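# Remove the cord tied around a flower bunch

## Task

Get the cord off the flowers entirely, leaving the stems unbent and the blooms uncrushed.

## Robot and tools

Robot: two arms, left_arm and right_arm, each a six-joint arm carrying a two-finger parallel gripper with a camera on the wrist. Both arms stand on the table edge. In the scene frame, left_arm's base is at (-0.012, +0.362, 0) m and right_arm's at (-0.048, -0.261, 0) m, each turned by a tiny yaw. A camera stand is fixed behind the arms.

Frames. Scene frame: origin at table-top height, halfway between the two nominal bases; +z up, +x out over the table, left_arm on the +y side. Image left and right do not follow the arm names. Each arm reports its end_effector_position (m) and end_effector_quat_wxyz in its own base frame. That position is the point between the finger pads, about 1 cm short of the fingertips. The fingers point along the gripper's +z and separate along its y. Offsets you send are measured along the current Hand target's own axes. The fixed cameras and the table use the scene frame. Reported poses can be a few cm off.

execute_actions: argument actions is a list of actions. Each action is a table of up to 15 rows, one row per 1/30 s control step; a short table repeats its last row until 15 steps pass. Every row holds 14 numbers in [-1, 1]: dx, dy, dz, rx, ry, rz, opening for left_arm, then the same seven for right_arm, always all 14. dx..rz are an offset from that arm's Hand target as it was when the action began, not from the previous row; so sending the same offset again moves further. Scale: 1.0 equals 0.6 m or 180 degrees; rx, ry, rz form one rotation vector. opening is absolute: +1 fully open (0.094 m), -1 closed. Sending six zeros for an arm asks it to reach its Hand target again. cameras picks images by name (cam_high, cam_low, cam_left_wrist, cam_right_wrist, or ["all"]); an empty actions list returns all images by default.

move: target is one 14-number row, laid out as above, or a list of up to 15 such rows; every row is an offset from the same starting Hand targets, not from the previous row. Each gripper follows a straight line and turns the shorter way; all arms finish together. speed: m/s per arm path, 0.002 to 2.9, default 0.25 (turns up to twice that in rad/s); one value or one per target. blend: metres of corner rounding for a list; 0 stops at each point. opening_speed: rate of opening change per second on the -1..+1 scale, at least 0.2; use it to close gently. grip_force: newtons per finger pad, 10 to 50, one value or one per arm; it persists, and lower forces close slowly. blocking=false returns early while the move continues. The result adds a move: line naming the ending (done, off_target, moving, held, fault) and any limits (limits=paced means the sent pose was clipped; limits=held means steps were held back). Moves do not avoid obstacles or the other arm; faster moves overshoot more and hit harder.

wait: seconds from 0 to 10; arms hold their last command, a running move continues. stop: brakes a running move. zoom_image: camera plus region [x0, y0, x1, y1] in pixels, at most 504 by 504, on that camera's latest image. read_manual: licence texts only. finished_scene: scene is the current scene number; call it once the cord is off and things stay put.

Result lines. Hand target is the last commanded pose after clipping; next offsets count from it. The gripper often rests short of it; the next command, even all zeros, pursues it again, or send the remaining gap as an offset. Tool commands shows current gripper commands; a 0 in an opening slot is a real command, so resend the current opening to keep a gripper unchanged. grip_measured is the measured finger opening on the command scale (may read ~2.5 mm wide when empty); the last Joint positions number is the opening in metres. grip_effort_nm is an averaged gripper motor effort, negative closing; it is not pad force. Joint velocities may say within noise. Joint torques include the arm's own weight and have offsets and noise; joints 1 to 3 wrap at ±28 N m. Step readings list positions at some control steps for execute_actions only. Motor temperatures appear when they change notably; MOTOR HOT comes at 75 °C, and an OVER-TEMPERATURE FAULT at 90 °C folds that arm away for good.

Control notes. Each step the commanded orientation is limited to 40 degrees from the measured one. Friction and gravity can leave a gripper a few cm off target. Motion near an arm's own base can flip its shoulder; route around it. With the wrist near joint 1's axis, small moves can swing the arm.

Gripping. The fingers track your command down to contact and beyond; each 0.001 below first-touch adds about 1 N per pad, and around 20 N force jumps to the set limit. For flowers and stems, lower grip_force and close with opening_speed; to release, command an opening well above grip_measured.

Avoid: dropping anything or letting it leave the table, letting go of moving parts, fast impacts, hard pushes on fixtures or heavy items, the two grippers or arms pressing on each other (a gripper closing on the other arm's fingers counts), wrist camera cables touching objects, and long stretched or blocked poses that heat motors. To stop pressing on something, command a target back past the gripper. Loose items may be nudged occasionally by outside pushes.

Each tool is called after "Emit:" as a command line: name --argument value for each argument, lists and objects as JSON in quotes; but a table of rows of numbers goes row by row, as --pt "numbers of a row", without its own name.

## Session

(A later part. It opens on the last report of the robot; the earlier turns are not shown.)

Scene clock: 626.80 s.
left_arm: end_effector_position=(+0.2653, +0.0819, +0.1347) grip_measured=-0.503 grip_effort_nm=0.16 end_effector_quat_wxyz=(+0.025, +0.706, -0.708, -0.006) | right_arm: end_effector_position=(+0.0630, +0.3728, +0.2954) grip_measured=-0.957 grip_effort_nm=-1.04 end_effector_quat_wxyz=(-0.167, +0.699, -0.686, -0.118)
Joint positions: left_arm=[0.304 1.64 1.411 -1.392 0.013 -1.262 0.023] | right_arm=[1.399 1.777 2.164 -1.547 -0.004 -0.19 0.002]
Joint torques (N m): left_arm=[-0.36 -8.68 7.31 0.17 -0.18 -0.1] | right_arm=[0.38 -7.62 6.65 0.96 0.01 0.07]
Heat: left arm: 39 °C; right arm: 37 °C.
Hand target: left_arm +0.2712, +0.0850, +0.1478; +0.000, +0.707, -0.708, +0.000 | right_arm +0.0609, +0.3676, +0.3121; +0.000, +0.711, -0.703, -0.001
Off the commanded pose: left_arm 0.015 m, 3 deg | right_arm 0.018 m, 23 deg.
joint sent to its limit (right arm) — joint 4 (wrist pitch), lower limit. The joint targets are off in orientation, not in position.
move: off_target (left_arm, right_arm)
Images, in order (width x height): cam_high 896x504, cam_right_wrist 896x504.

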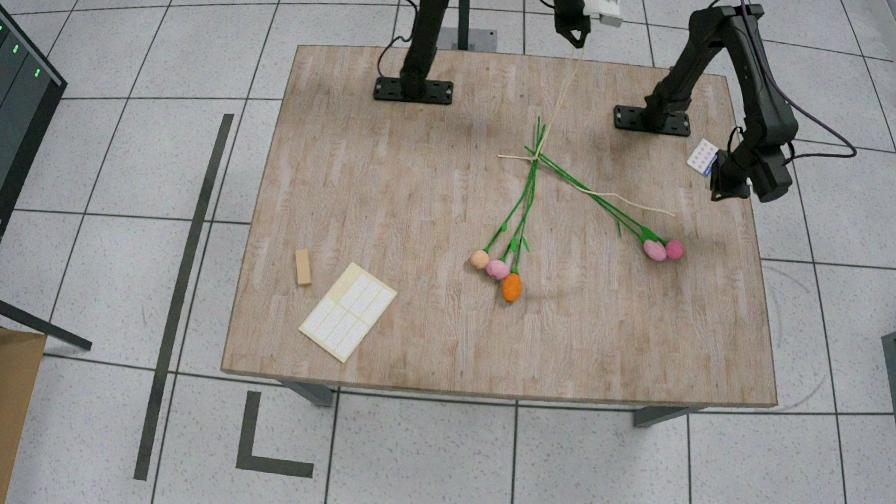

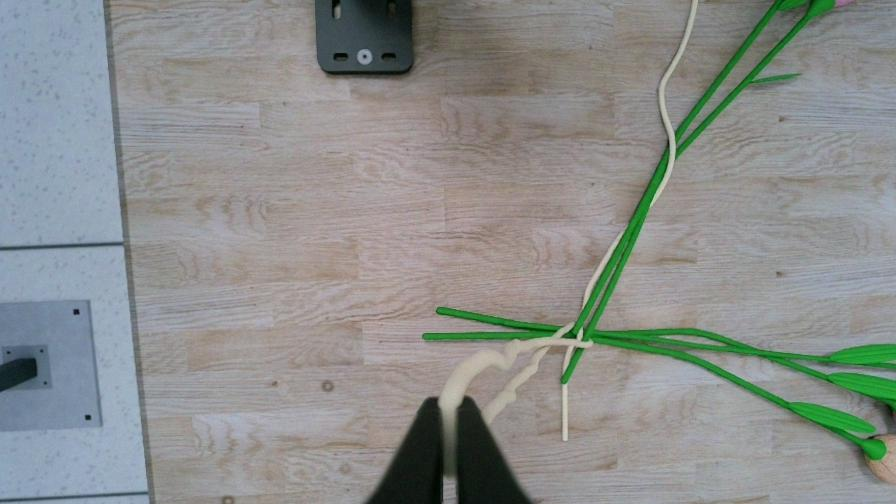

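Emit:
move --target '[0,0,0,0,0,0,-0.5,-0.05,-0.02,-0.12,0,0,0,-1]' --speed 0.07 --cameras '["cam_right_wrist","cam_high"]'

Emit:
zoom_image --camera "cam_high" --region '[390, 90, 710, 320]'

Scene clock: 634.53 s.
left_arm: end_effector_position=(+0.2653, +0.0819, +0.1347) grip_measured=-0.503 grip_effort_nm=0.16 end_effector_quat_wxyz=(+0.025, +0.706, -0.708, -0.006) | right_arm: end_effector_position=(+0.0707, +0.3968, +0.3814) grip_measured=-0.957 grip_effort_nm=-1.04 end_effector_quat_wxyz=(-0.281, +0.668, -0.661, -0.194)
Joint positions: left_arm=[0.304 1.64 1.411 -1.392 0.013 -1.262 0.023] | right_arm=[1.39 1.835 2.511 -1.55 -0.004 -0.19 0.002]
Joint torques (N m): left_arm=[-0.35 -8.65 7.31 0.17 -0.18 -0.1] | right_arm=[-0.38 -4.68 5.83 1.41 -0.02 -0.04]
Heat: left arm: 39 °C; right arm: 37 °C.
Hand target: left_arm +0.2712, +0.0850, +0.1478; +0.000, +0.707, -0.708, +0.000 | right_arm +0.0727, +0.3975, +0.3841; +0.000, +0.711, -0.703, -0.001
Off the commanded pose: left_arm 0.015 m, 3 deg | right_arm 0.003 m, 40 deg.
joint sent to its limit (right arm) — joint 4 (wrist pitch), lower limit. The joint targets are off in orientation, not in position.
move: off_target (left_arm, right_arm)
Images, in order (width x height): cam_high 896x504, cam_right_wrist 896x504.

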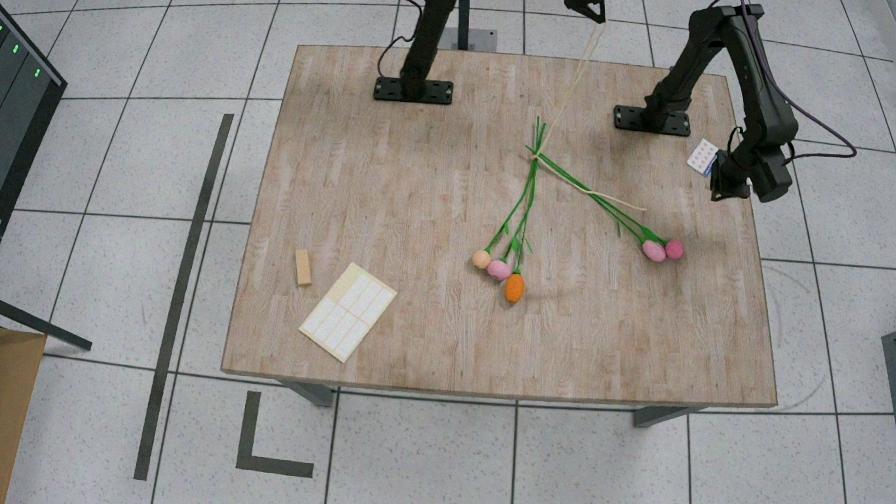

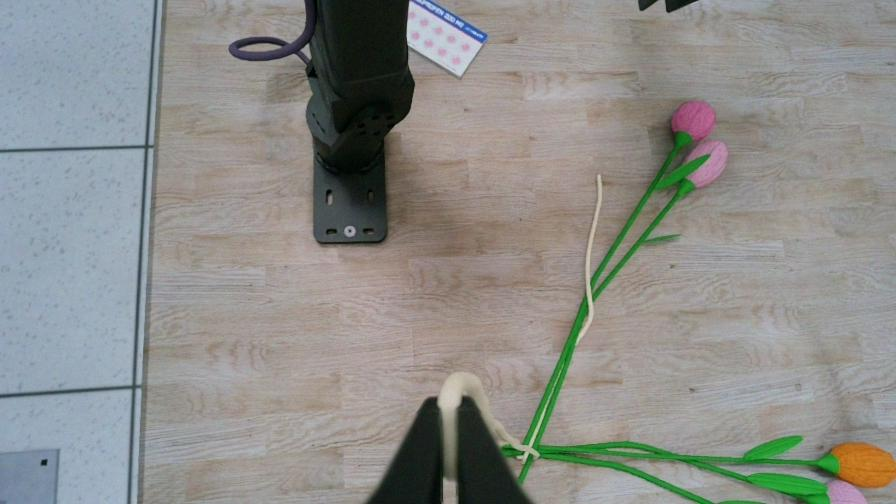

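Scaled by 1.575 from the camera's 896x504 image, which has a finer 1280x720 frame.

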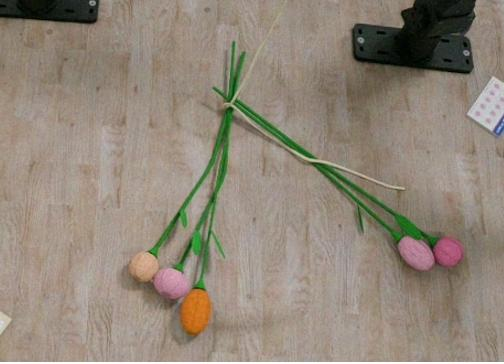

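Emit:
move --target '[0,0,0,0,0,0,-0.5,0.03,0.03,-0.14,0,0,0,-1]' --speed 0.1 --cameras '["cam_right_wrist","cam_high","cam_low"]'

Emit:
zoom_image --camera "cam_high" --region '[450, 40, 690, 250]'

Scene clock: 645.80 s.
left_arm: end_effector_position=(+0.2653, +0.0819, +0.1347) grip_measured=-0.503 grip_effort_nm=0.16 end_effector_quat_wxyz=(+0.025, +0.706, -0.708, -0.006) | right_arm: end_effector_position=(+0.0573, +0.3880, +0.4560) grip_measured=-0.957 grip_effort_nm=-1.04 end_effector_quat_wxyz=(-0.366, +0.639, -0.622, -0.265)
Joint positions: left_arm=[0.304 1.64 1.411 -1.392 0.013 -1.262 0.023] | right_arm=[1.42 1.835 2.753 -1.551 -0.004 -0.175 0.002]
Joint torques (N m): left_arm=[-0.34 -8.65 7.31 0.17 -0.18 -0.1] | right_arm=[0.44 -6.05 4.68 1.68 0.02 0.08]
Heat: left arm: 39 °C; right arm: 35 °C.
Hand target: left_arm +0.2712, +0.0850, +0.1478; +0.000, +0.707, -0.708, +0.000 | right_arm +0.0549, +0.3793, +0.4681; -0.096, +0.707, -0.697, -0.070
Off the commanded pose: left_arm 0.015 m, 3 deg | right_arm 0.015 m, 54 deg; orientation clipped.
joint sent to its limit (right arm) — joint 4 (wrist pitch), lower limit. The joint targets are off in orientation, not in position.
move: off_target (left_arm, right_arm); limits=paced
Images, in order (width x height): cam_high 896x504, cam_low 896x504, cam_right_wrist 896x504.

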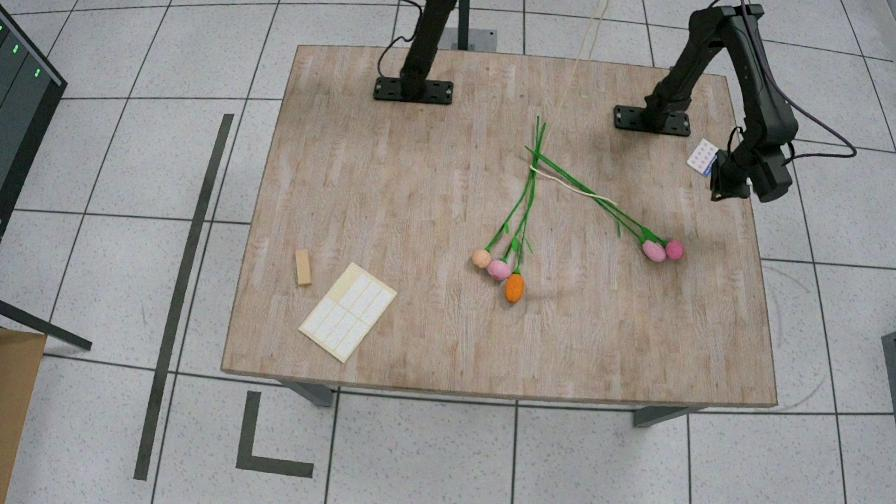

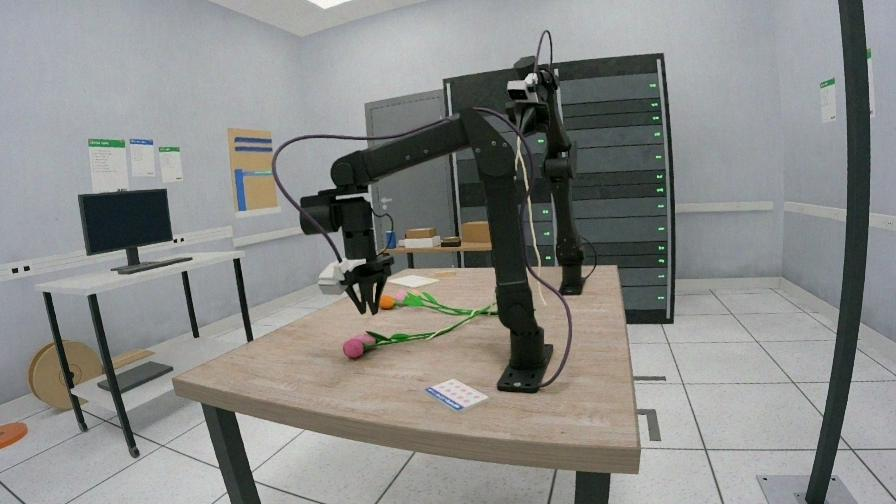

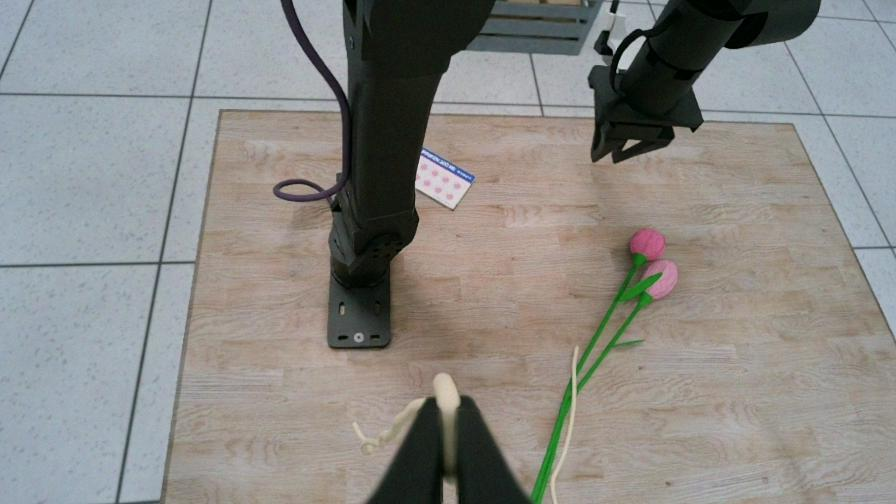

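Scaled by 2.100 from the camera's 896x504 image, which has a finer 1280x720 frame.

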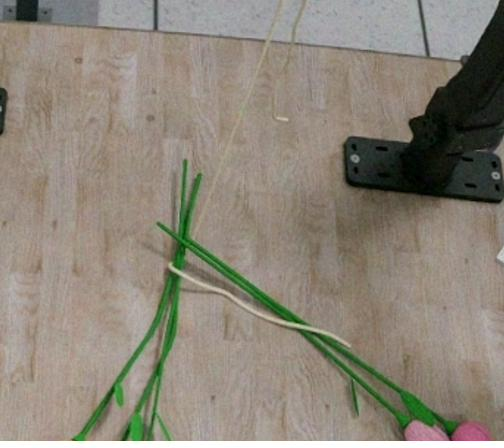

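Emit:
move --pt "0 0 0 0 0 0 -0.5 0.413 -0.399 0.068 0.05 0.068 0.502 -1" --pt "0 0 0 0 0 0 -0.5 0.951 -0.347 0.314 0.05 0.068 0.502 -1" --speed 0.12 --blend '[0.08,0]' --cameras '["cam_right_wrist","cam_high"]'

Emit:
zoom_image --camera "cam_high" --region '[350, 90, 690, 300]'

Scene clock: 673.93 s.
left_arm: end_effector_position=(+0.2653, +0.0819, +0.1347) grip_measured=-0.503 grip_effort_nm=0.16 end_effector_quat_wxyz=(+0.025, +0.706, -0.708, -0.006) | right_arm: end_effector_position=(+0.2858, -0.0783, +0.1996) grip_measured=-0.957 grip_effort_nm=-1.04 end_effector_quat_wxyz=(+0.026, +0.006, +1.000, -0.002)
Joint positions: left_arm=[0.304 1.64 1.411 -1.392 0.013 -1.262 0.023] | right_arm=[-0.277 1.65 1.682 -1.552 -0.01 -0.265 0.002]
Joint torques (N m): left_arm=[-0.36 -8.68 7.3 0.16 -0.17 -0.1] | right_arm=[0.02 -4.74 4.89 0.37 0.08 -0.12]
Heat: left arm: 39 °C; right arm: 34 °C.
Hand target: left_arm +0.2712, +0.0850, +0.1478; +0.000, +0.707, -0.708, +0.000 | right_arm +0.2836, -0.0797, +0.1988; +0.000, +0.000, +1.000, +0.000 (not the last commanded pose)
Off the commanded pose: left_arm 0.015 m, 3 deg | right_arm 0.065 m, 3 deg.
joint sent to its limit (right arm) — joint 4 (wrist pitch), lower limit.
move: off_target (left_arm, right_arm; path cut at 10 s); path passed 1 of 2 targets
Images, in order (width x height): cam_high 896x504, cam_right_wrist 896x504.

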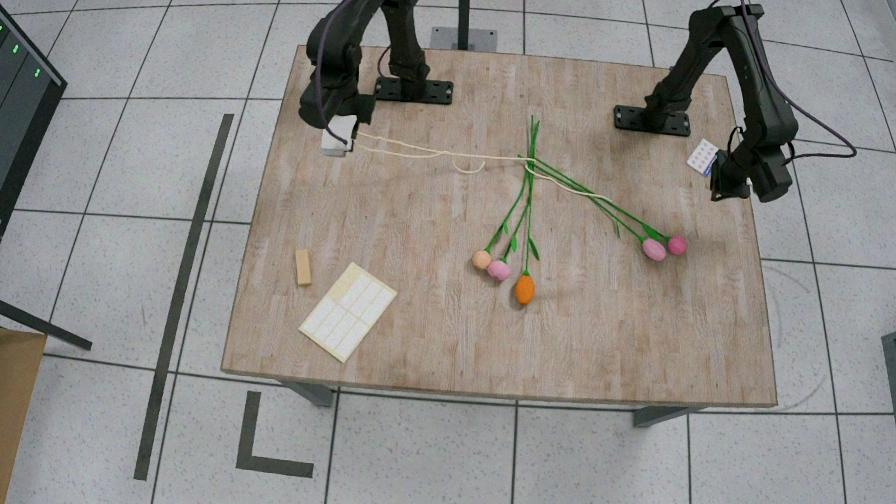

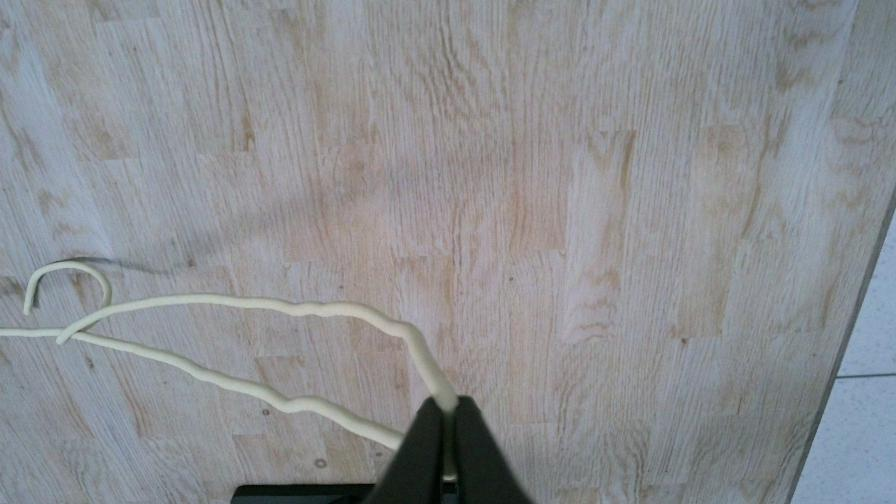

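Scaled by 1.482 from the camera's 896x504 image, which has a finer 1280x720 frame.

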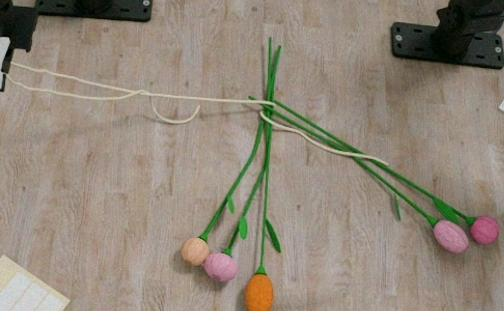

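Emit:
move --target '[0,0,0,0,0,0,-0.5,-0.083,-0.333,0.183,0,0,0,-1]' --speed 0.1 --cameras '["cam_right_wrist","cam_high"]'

Emit:
zoom_image --camera "cam_high" --region '[250, 90, 690, 300]'

Scene clock: 685.03 s.
left_arm: end_effector_position=(+0.2653, +0.0819, +0.1347) grip_measured=-0.503 grip_effort_nm=0.15 end_effector_quat_wxyz=(+0.025, +0.706, -0.708, -0.006) | right_arm: end_effector_position=(+0.3277, -0.2732, +0.0871) grip_measured=-0.957 grip_effort_nm=-1.04 end_effector_quat_wxyz=(-0.008, +0.006, +1.000, +0.009)
Joint positions: left_arm=[0.304 1.64 1.411 -1.392 0.013 -1.262 0.023] | right_arm=[-0.699 2.225 2.023 -1.392 -0.005 -0.687 0.002]
Joint torques (N m): left_arm=[-0.36 -8.66 7.31 0.17 -0.17 -0.1] | right_arm=[-0.09 -8.34 7.17 0.41 0.02 -0.14]
Heat: left arm: 39 °C; right arm: 33 °C.
Hand target: left_arm +0.2712, +0.0850, +0.1478; +0.000, +0.707, -0.708, +0.000 | right_arm +0.3335, -0.2795, +0.0890; +0.001, +0.000, +1.000, +0.000
Off the commanded pose: left_arm 0.015 m, 3 deg | right_arm 0.009 m, 2 deg.
move: off_target (left_arm)
Images, in order (width x height): cam_high 896x504, cam_right_wrist 896x504.

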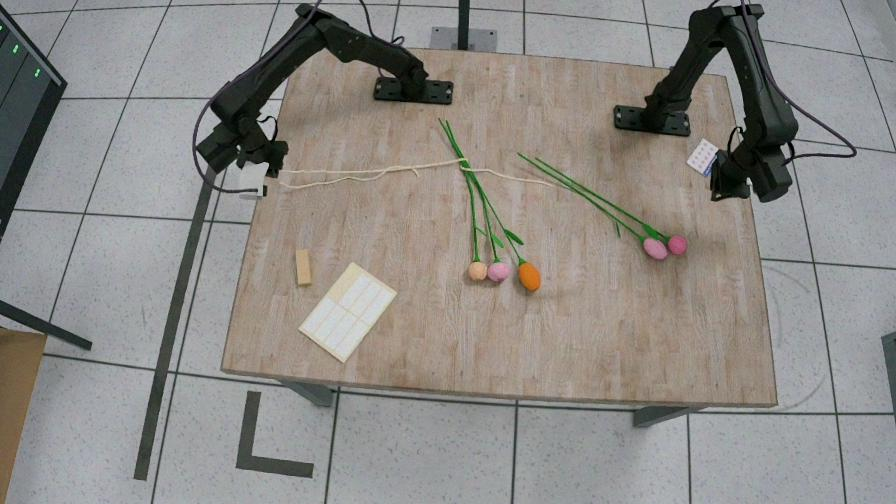

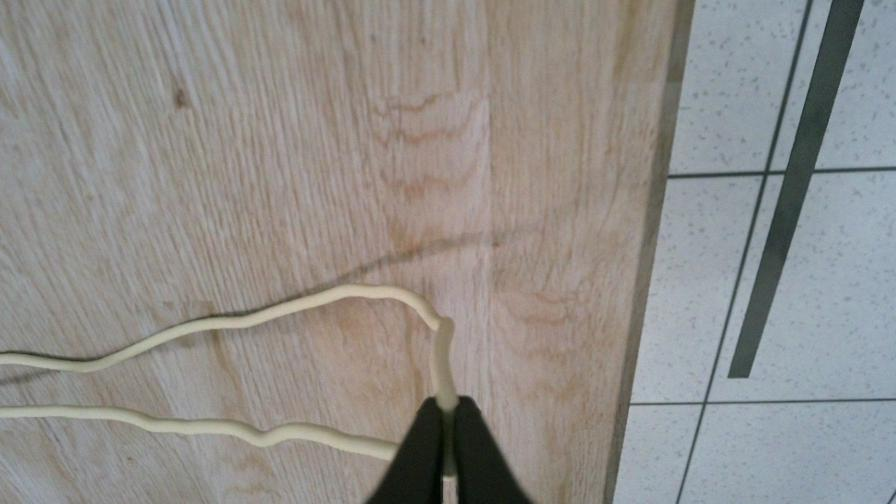

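Scaled by 1.145 from the camera's 896x504 image, which has a finer 1280x720 frame.

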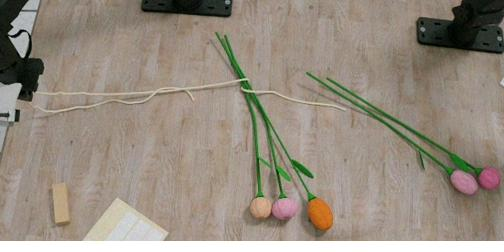

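Emit:
move --target '[0,0,0,0,0,0,-0.5,0,0.117,0.07,0,0,0,-1]' --speed 0.1

Emit:
move --target '[0.87,0.023,0.0,0,0,0.5,0.0,0,0,0,0,0,0,-1]' --cameras '["cam_left_wrist","cam_high"]'

Scene clock: 708.97 s.
left_arm: end_effector_position=(+0.2653, +0.0819, +0.1347) grip_measured=-0.503 grip_effort_nm=0.16 end_effector_quat_wxyz=(+0.025, +0.706, -0.708, -0.006) | right_arm: end_effector_position=(+0.3272, -0.2048, +0.0341) grip_measured=-0.957 grip_effort_nm=-1.04 end_effector_quat_wxyz=(-0.024, -0.004, +1.000, +0.017)
Joint positions: left_arm=[0.304 1.64 1.411 -1.392 0.013 -1.262 0.023] | right_arm=[-0.564 2.112 1.629 -1.146 -0.004 -0.573 0.002]
Joint torques (N m): left_arm=[-0.36 -8.68 7.3 0.16 -0.17 -0.1] | right_arm=[0.1 -11.26 4.55 0.51 -0.01 0.08]
Heat: left arm: 40 °C; right arm: 37 °C.
Hand target: left_arm +0.2712, +0.0850, +0.1478; +0.000, +0.707, -0.708, +0.000 | right_arm +0.3336, -0.2092, +0.0470; +0.000, +0.000, +1.000, +0.000
Off the commanded pose: left_arm 0.015 m, 3 deg | right_arm 0.015 m, 3 deg.
move: off_target (left_arm, right_arm)

Scene clock: 712.87 s.
left_arm: end_effector_position=(+0.2517, -0.4328, +0.1411) grip_measured=-0.003 grip_effort_nm=0.16 end_effector_quat_wxyz=(+0.040, -0.004, +0.996, -0.080) | right_arm: end_effector_position=(+0.3274, -0.2049, +0.0341) grip_measured=-0.957 grip_effort_nm=-1.04 end_effector_quat_wxyz=(-0.023, -0.004, +1.000, +0.017)
Joint positions: left_arm=[-1.042 2.472 2.663 -1.582 0.011 -1.051 0.047] | right_arm=[-0.564 2.112 1.629 -1.146 -0.004 -0.573 0.002]
Joint torques (N m): left_arm=[0.08 -12.52 7.39 0.67 -0.14 0.06] | right_arm=[0.08 -11.28 4.45 0.46 0.02 0.05]
Heat: left arm: 39 °C; right arm: 37 °C.
Hand target: left_arm +0.2569, -0.4369, +0.1475; +0.000, +0.000, +1.000, +0.000 | right_arm +0.3336, -0.2092, +0.0470; +0.001, +0.000, +1.000, +0.000
Off the commanded pose: left_arm 0.009 m, 10 deg | right_arm 0.015 m, 3 deg.
joint read past its limit (left arm) — joint 4 (wrist pitch), lower limit.
joint sent to its limit (left arm) — joint 4 (wrist pitch), lower limit. The joint targets are off in orientation, not in position.
move: off_target (left_arm, right_arm)
Images, in order (width x height): cam_high 896x504, cam_left_wrist 896x504.

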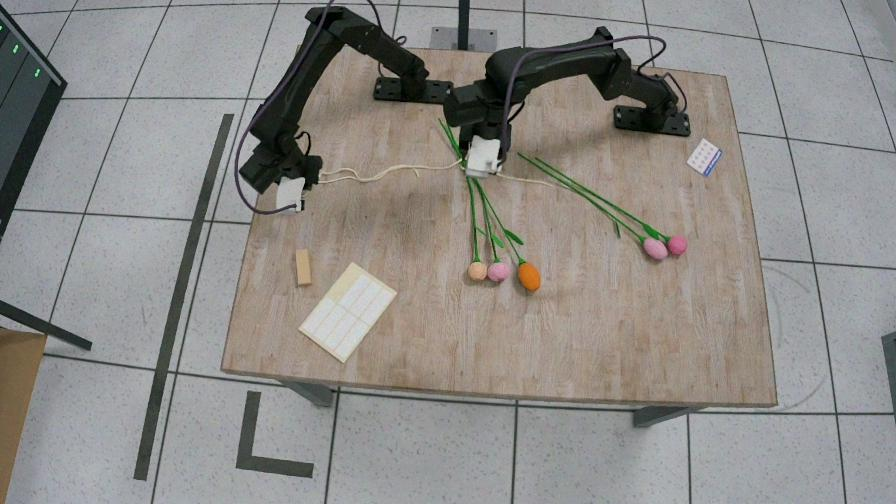

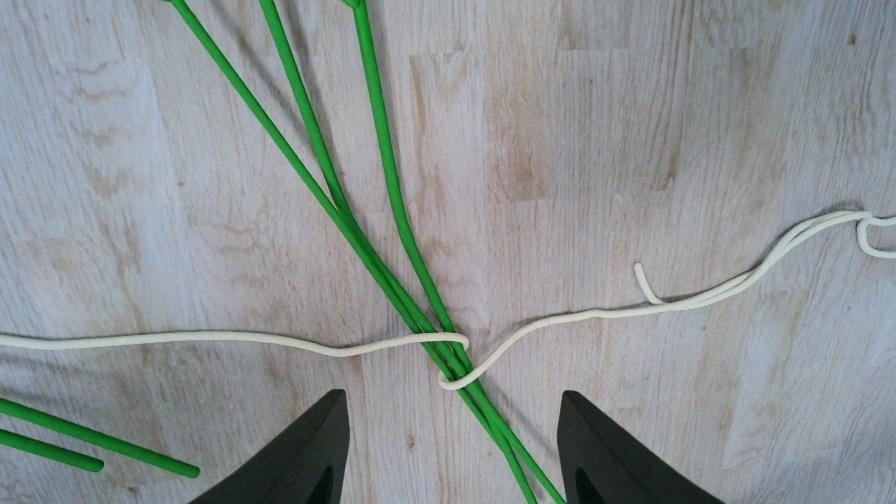

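Emit:
move --target '[0.067,-0.007,0.185,0,0,0,0.0,0,0,0,0,0,0,-1]' --speed 0.12 --cameras '["cam_left_wrist"]'

Scene clock: 724.27 s.
left_arm: end_effector_position=(+0.2136, -0.4354, +0.0357) grip_measured=-0.003 grip_effort_nm=0.16 end_effector_quat_wxyz=(-0.011, +0.003, +1.000, +0.009) | right_arm: end_effector_position=(+0.3274, -0.2049, +0.0341) grip_measured=-0.957 grip_effort_nm=-1.04 end_effector_quat_wxyz=(-0.023, -0.004, +1.000, +0.017)
Joint positions: left_arm=[-1.113 2.559 2.408 -1.446 0.011 -1.107 0.047] | right_arm=[-0.564 2.112 1.629 -1.146 -0.004 -0.573 0.002]
Joint torques (N m): left_arm=[-0.34 -13.65 5.6 0.43 -0.16 -0.09] | right_arm=[0.1 -11.23 4.51 0.46 0.02 0.07]
Heat: left arm: 39 °C; right arm: 39 °C.
Hand target: left_arm +0.2167, -0.4412, +0.0365; +0.000, +0.001, +1.000, +0.000 | right_arm +0.3336, -0.2092, +0.0470; +0.001, +0.000, +1.000, +0.000
Off the commanded pose: left_arm 0.007 m, 2 deg | right_arm 0.015 m, 3 deg.
move: off_target (right_arm)
Images, in order (width x height): cam_left_wrist 896x504.

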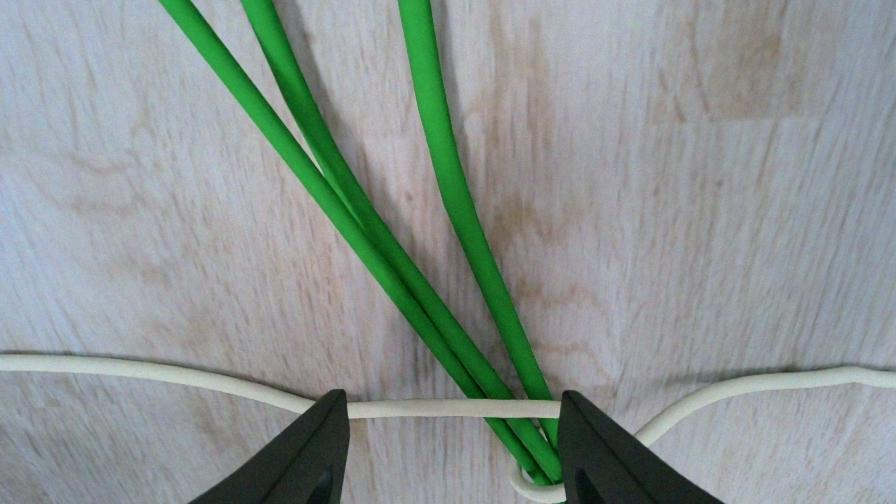

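Emit:
move --target '[-0.005,0,0.033,0,0,0,0.0,0,0,0,0,0,0,-1]' --speed 0.05 --cameras '["cam_left_wrist"]'

Scene clock: 730.53 s.
left_arm: end_effector_position=(+0.2149, -0.4380, +0.0185) grip_measured=-0.003 grip_effort_nm=0.15 end_effector_quat_wxyz=(-0.009, +0.003, +1.000, +0.006) | right_arm: end_effector_position=(+0.3274, -0.2049, +0.0341) grip_measured=-0.957 grip_effort_nm=-1.04 end_effector_quat_wxyz=(-0.023, -0.004, +1.000, +0.017)
Joint positions: left_arm=[-1.113 2.559 2.34 -1.369 0.011 -1.107 0.047] | right_arm=[-0.564 2.112 1.629 -1.146 -0.004 -0.573 0.002]
Joint torques (N m): left_arm=[0.1 -13.57 5.08 0.5 -0.17 -0.05] | right_arm=[0.08 -11.22 4.48 0.47 0 0.08]
Heat: left arm: 38 °C; right arm: 39 °C.
Hand target: left_arm +0.2197, -0.4411, +0.0166; +0.000, +0.001, +1.000, +0.000 | right_arm +0.3336, -0.2092, +0.0470; +0.001, +0.000, +1.000, +0.000
Off the commanded pose: left_arm 0.006 m, 1 deg | right_arm 0.015 m, 3 deg.
move: off_target (right_arm)
Images, in order (width x height): cam_left_wrist 896x504.

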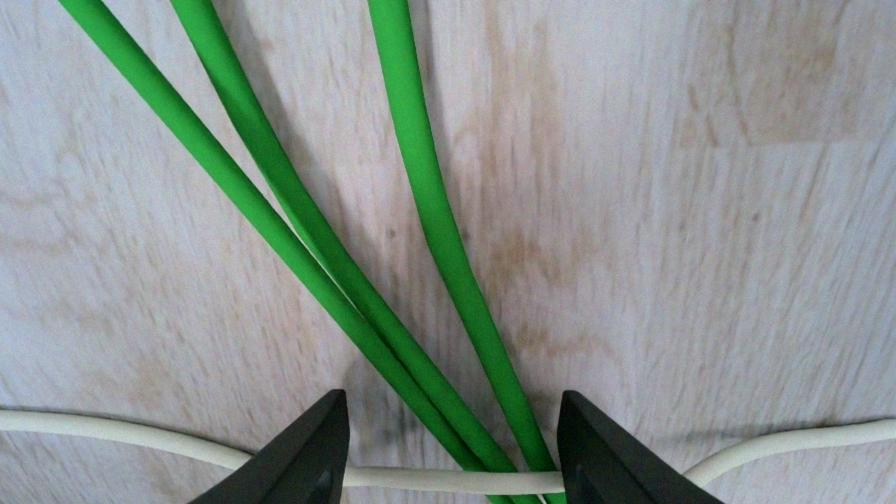

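Emit:
move --target '[0,0,0,0,0,0,0.0,0.0,-0.16,-0.03,0,0,0,-1]' --speed 0.05 --cameras '["cam_left_wrist","cam_high"]'

Scene clock: 741.03 s.
left_arm: end_effector_position=(+0.2163, -0.4408, +0.0185) grip_measured=-0.003 grip_effort_nm=0.15 end_effector_quat_wxyz=(-0.006, +0.003, +1.000, +0.000) | right_arm: end_effector_position=(+0.3327, -0.3018, +0.0647) grip_measured=-0.957 grip_effort_nm=-1.04 end_effector_quat_wxyz=(+0.002, +0.005, +1.000, +0.001)
Joint positions: left_arm=[-1.113 2.559 2.34 -1.357 0.011 -1.107 0.047] | right_arm=[-0.74 2.304 2.065 -1.33 -0.004 -0.731 0.002]
Joint torques (N m): left_arm=[0.12 -13.61 5.11 0.37 -0.16 -0.05] | right_arm=[-0.27 -8.47 7.24 0.24 0 -0.18]
Heat: left arm: 37 °C; right arm: 40 °C.
Hand target: left_arm +0.2197, -0.4412, +0.0166; +0.000, +0.001, +1.000, +0.000 | right_arm +0.3336, -0.3053, +0.0650; +0.001, +0.000, +1.000, +0.000
Off the commanded pose: left_arm 0.004 m, 1 deg | right_arm 0.004 m, 1 deg.
move: done
Images, in order (width x height): cam_high 896x504, cam_left_wrist 896x504.

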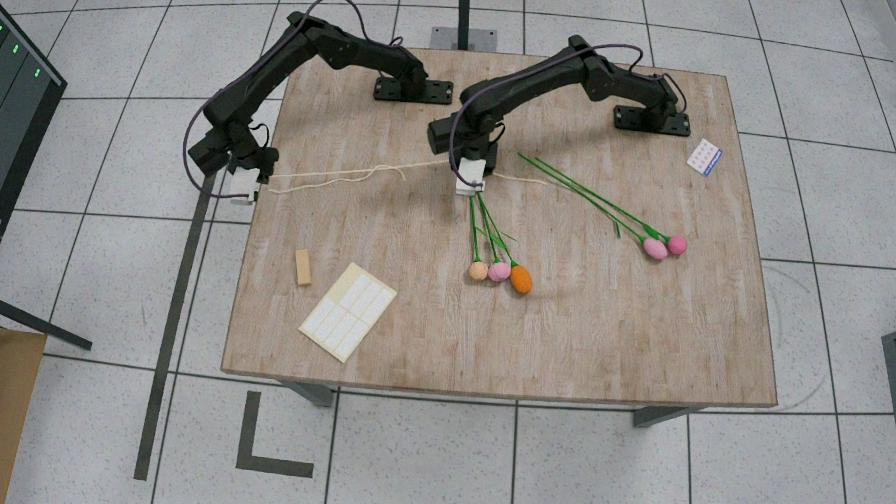

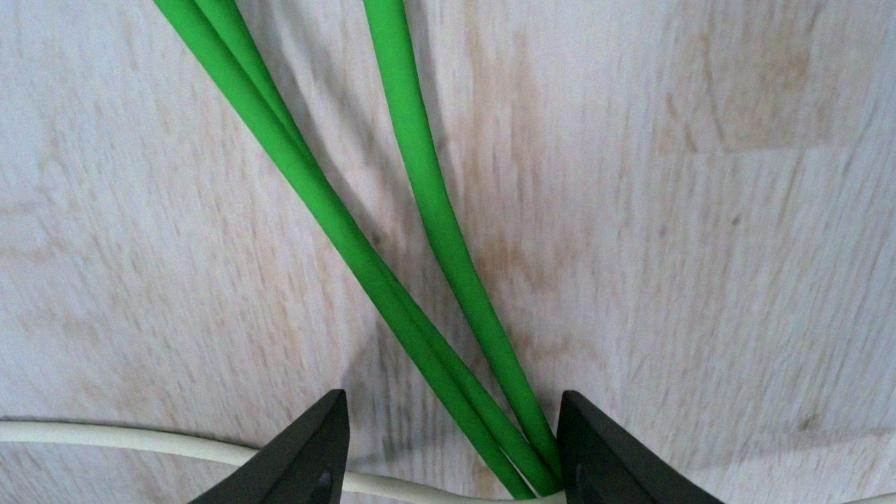

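Emit:
move --pt "0 0 0 0 0 0 0.0 0.0 0.15 0.08 0 0 0 -1" --pt "0 0 0 0 0 0 0.0 0.0 0.15 0.08 0 0 0 -0.5" --pt "0 0 0 0 0 0 0.0 0.0 0.15 -0.08 0 0 0 -0.5" --speed '[0.1,0.1,0.15]'

Scene clock: 754.40 s.
left_arm: end_effector_position=(+0.2163, -0.4408, +0.0185) grip_measured=-0.003 grip_effort_nm=0.15 end_effector_quat_wxyz=(-0.006, +0.003, +1.000, +0.000) | right_arm: end_effector_position=(+0.3307, -0.2164, +0.0969) grip_measured=-0.503 grip_effort_nm=0.13 end_effector_quat_wxyz=(-0.015, -0.003, +1.000, +0.005)
Joint positions: left_arm=[-1.113 2.559 2.34 -1.357 0.011 -1.107 0.047] | right_arm=[-0.578 2.09 1.848 -1.36 0.009 -0.584 0.023]
Joint torques (N m): left_arm=[0.12 -13.6 5.09 0.37 -0.17 -0.05] | right_arm=[0.17 -10.29 6.83 0.09 -0.13 0.03]
Heat: left arm: 37 °C; right arm: 40 °C.
Hand target: left_arm +0.2197, -0.4412, +0.0166; +0.000, +0.001, +1.000, +0.000 | right_arm +0.3335, -0.2153, +0.1131; +0.001, +0.000, +1.000, +0.000
Off the commanded pose: left_arm 0.004 m, 1 deg | right_arm 0.016 m, 2 deg.
move: off_target (right_arm); target 2's new opening was sent with right_arm's hand 0.009 m and 3 deg from that target

Emit:
move --target '[0,0,0,0,0,0,0.0,0.181,0.359,0,0,0,0.5,-0.5]' --cameras '["cam_right_wrist"]'

Scene clock: 762.90 s.
left_arm: end_effector_position=(+0.2163, -0.4408, +0.0185) grip_measured=-0.003 grip_effort_nm=0.15 end_effector_quat_wxyz=(-0.006, +0.003, +1.000, +0.000) | right_arm: end_effector_position=(+0.2244, +0.0004, +0.1101) grip_measured=-0.503 grip_effort_nm=0.12 end_effector_quat_wxyz=(-0.011, +0.704, +0.710, -0.005)
Joint positions: left_arm=[-1.113 2.559 2.34 -1.357 0.011 -1.107 0.047] | right_arm=[-0.01 1.415 1.1 -1.28 -0.009 1.552 0.023]
Joint torques (N m): left_arm=[0.12 -13.59 5.08 0.36 -0.17 -0.06] | right_arm=[0.43 -4.85 4.6 0.37 0.06 0.11]
Heat: left arm: 37 °C; right arm: 39 °C.
Hand target: left_arm +0.2197, -0.4412, +0.0166; +0.000, +0.001, +1.000, +0.000 | right_arm +0.2249, +0.0001, +0.1129; +0.000, +0.707, +0.707, +0.000
Off the commanded pose: left_arm 0.004 m, 1 deg | right_arm 0.003 m, 2 deg.
move: done
Images, in order (width x height): cam_right_wrist 896x504.

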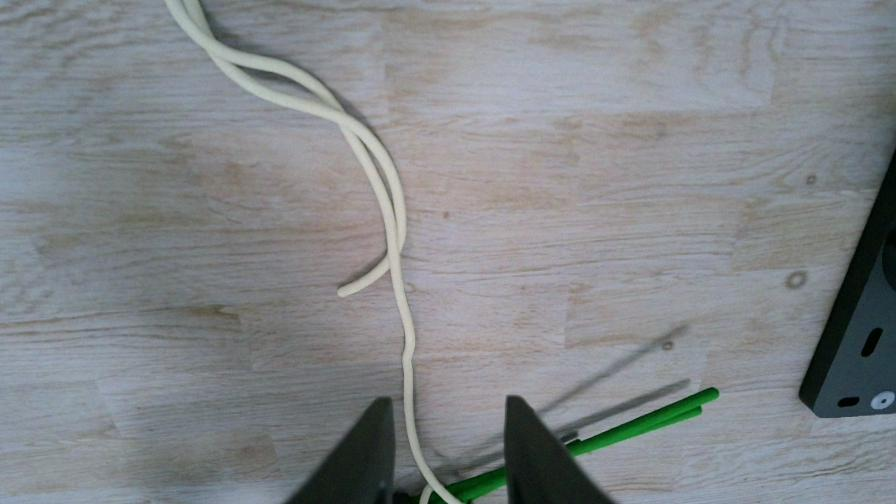

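Emit:
move --pt "0 0 0 0 0 0 0.0 0.046 0.031 0.09 0 0 0 -0.5" --pt "0 0 0 0 0 0 0.0 0.046 0.031 0.162 0 0 0 -0.5" --pt "0 0 0 0 0 0 0.0 0.046 0.031 0.162 0 0 0 -1" --speed '[0.15,0.06,0.06]' --cameras '["cam_right_wrist"]'

Scene clock: 770.77 s.
left_arm: end_effector_position=(+0.2163, -0.4408, +0.0185) grip_measured=-0.003 grip_effort_nm=0.15 end_effector_quat_wxyz=(-0.006, +0.003, +1.000, +0.000) | right_arm: end_effector_position=(+0.2417, +0.0279, +0.0187) grip_measured=-0.968 grip_effort_nm=-1.04 end_effector_quat_wxyz=(-0.005, +0.704, +0.710, +0.001)
Joint positions: left_arm=[-1.113 2.559 2.34 -1.357 0.011 -1.107 0.047] | right_arm=[0.105 1.568 0.862 -0.869 -0.009 1.667 0.002]
Joint torques (N m): left_arm=[0.12 -13.6 5.08 0.37 -0.16 -0.06] | right_arm=[0.44 -3.4 4.16 0.52 0.06 0.11]
Heat: left arm: 37 °C; right arm: 38 °C.
Hand target: left_arm +0.2197, -0.4412, +0.0166; +0.000, +0.001, +1.000, +0.000 | right_arm +0.2436, +0.0278, +0.0158; +0.000, +0.707, +0.707, +0.001
Off the commanded pose: left_arm 0.004 m, 1 deg | right_arm 0.003 m, 1 deg.
move: done
Images, in order (width x height): cam_right_wrist 896x504.

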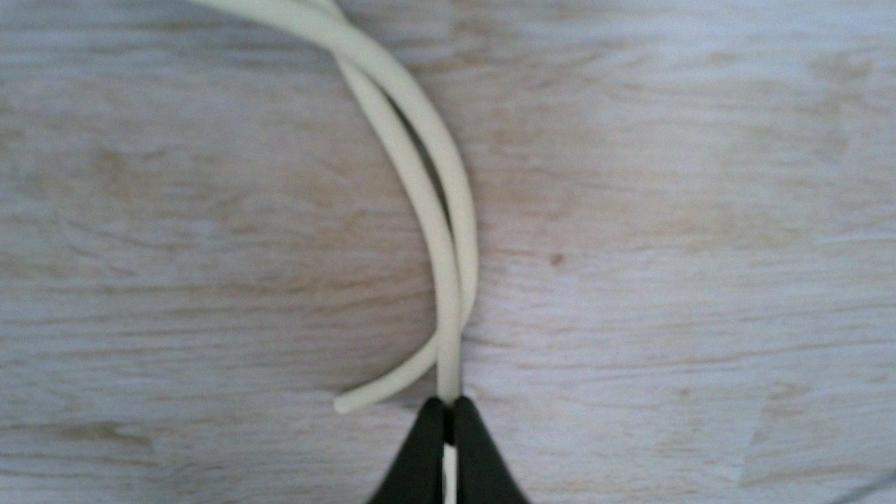

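Emit:
move --target '[0,0,0,0,0,0,0.0,-0.28,0,-0.08,0,0,0,-1]' --speed 0.05 --cameras '["cam_left_wrist","cam_high"]'

Scene clock: 778.70 s.
left_arm: end_effector_position=(+0.2186, -0.4454, +0.0185) grip_measured=-0.002 grip_effort_nm=0.14 end_effector_quat_wxyz=(-0.002, +0.003, +1.000, -0.009) | right_arm: end_effector_position=(+0.2411, -0.1338, +0.0596) grip_measured=-0.968 grip_effort_nm=-1.04 end_effector_quat_wxyz=(-0.005, +0.709, +0.705, +0.008)
Joint positions: left_arm=[-1.113 2.559 2.34 -1.337 0.011 -1.107 0.047] | right_arm=[-0.522 1.63 1.1 -1.047 -0.018 1.054 0.002]
Joint torques (N m): left_arm=[0.13 -13.67 5.08 0.2 -0.16 -0.05] | right_arm=[-0.42 -3.96 7.04 0.23 0.13 -0.07]
Heat: left arm: 37 °C; right arm: 36 °C.
Hand target: left_arm +0.2197, -0.4411, +0.0166; +0.000, +0.001, +1.000, +0.000 | right_arm +0.2435, -0.1402, +0.0636; +0.000, +0.707, +0.707, +0.001
Off the commanded pose: left_arm 0.005 m, 1 deg | right_arm 0.008 m, 1 deg.
move: done
Images, in order (width x height): cam_high 896x504, cam_left_wrist 896x504.

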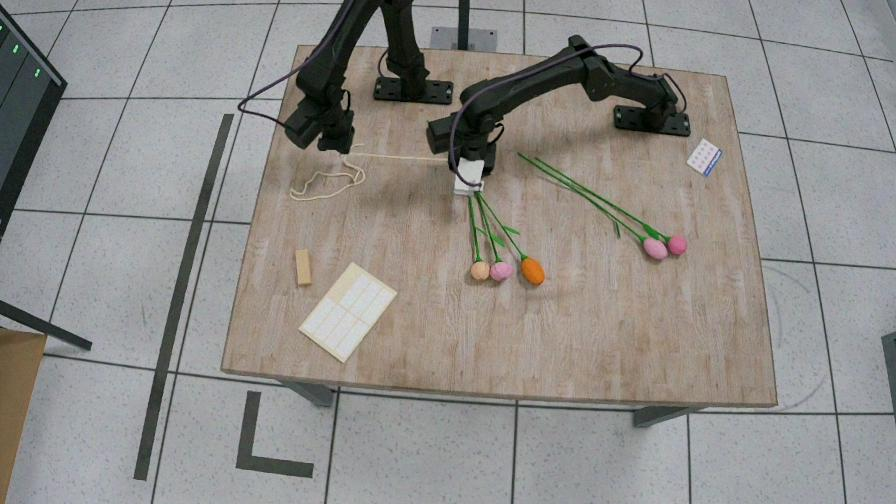

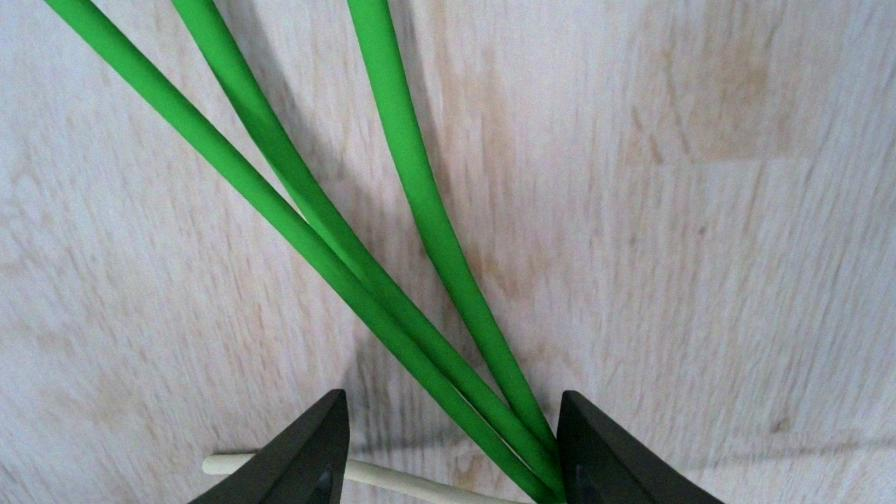

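Emit:
move --target '[0,0,0,0,0,0,0.0,-0.2,0.03,0.0,0,0,0,-1]' --speed 0.05 --cameras '["cam_left_wrist","cam_high"]'

Emit:
zoom_image --camera "cam_high" --region '[250, 90, 570, 300]'

Scene clock: 788.27 s.
left_arm: end_effector_position=(+0.2185, -0.4452, +0.0185) grip_measured=-0.002 grip_effort_nm=0.14 end_effector_quat_wxyz=(-0.002, +0.003, +1.000, -0.009) | right_arm: end_effector_position=(+0.2620, -0.2553, +0.0613) grip_measured=-0.968 grip_effort_nm=-1.04 end_effector_quat_wxyz=(+0.002, +0.710, +0.705, +0.008)
Joint positions: left_arm=[-1.113 2.559 2.34 -1.337 0.011 -1.107 0.047] | right_arm=[-0.784 1.952 1.505 -1.121 -0.017 0.794 0.002]
Joint torques (N m): left_arm=[0.12 -13.67 5.09 0.21 -0.17 -0.05] | right_arm=[-0.27 -6.3 7.13 0.16 0.15 -0.13]
Heat: left arm: 37 °C; right arm: 35 °C.
Hand target: left_arm +0.2197, -0.4411, +0.0166; +0.000, +0.001, +1.000, +0.000 | right_arm +0.2615, -0.2602, +0.0636; +0.000, +0.707, +0.707, +0.001
Off the commanded pose: left_arm 0.005 m, 1 deg | right_arm 0.005 m, 1 deg.
move: done
Images, in order (width x height): cam_high 896x504, cam_left_wrist 896x504.

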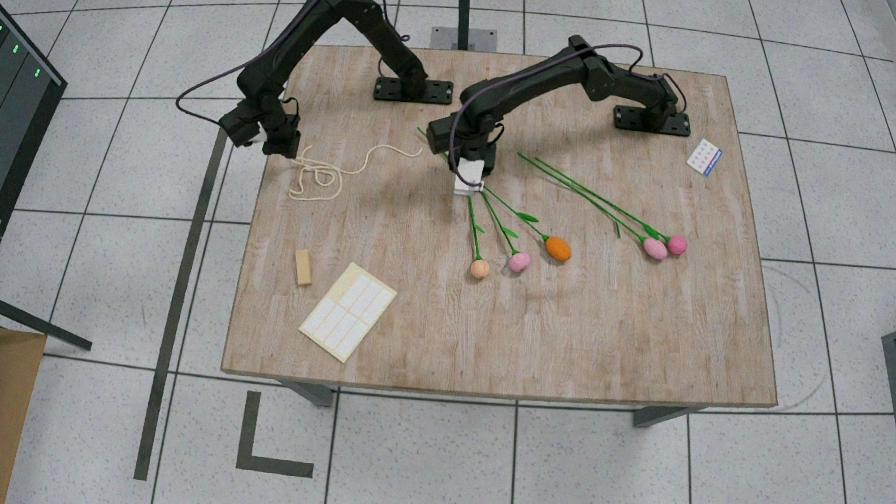

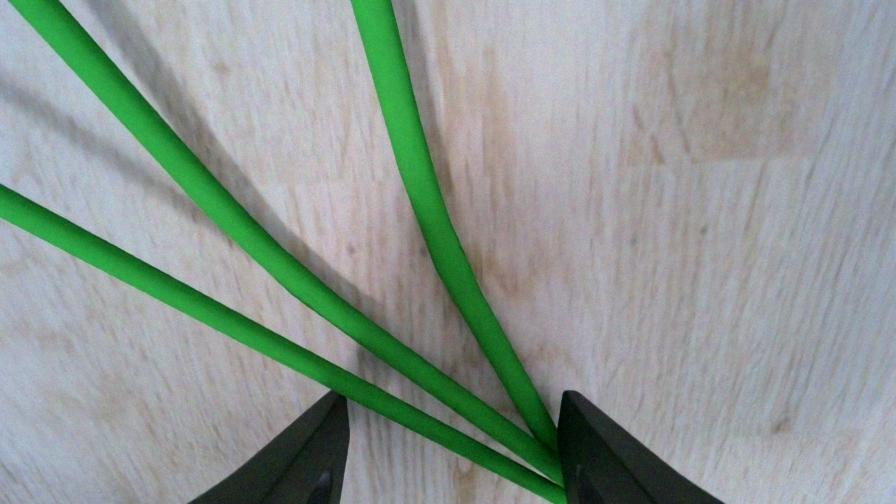

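Scaled by 1.575 from the camera's 896x504 image, which has a finer 1280x720 frame.

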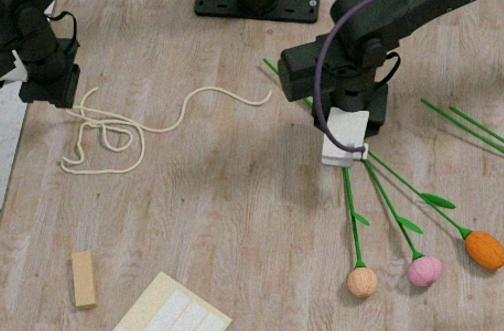

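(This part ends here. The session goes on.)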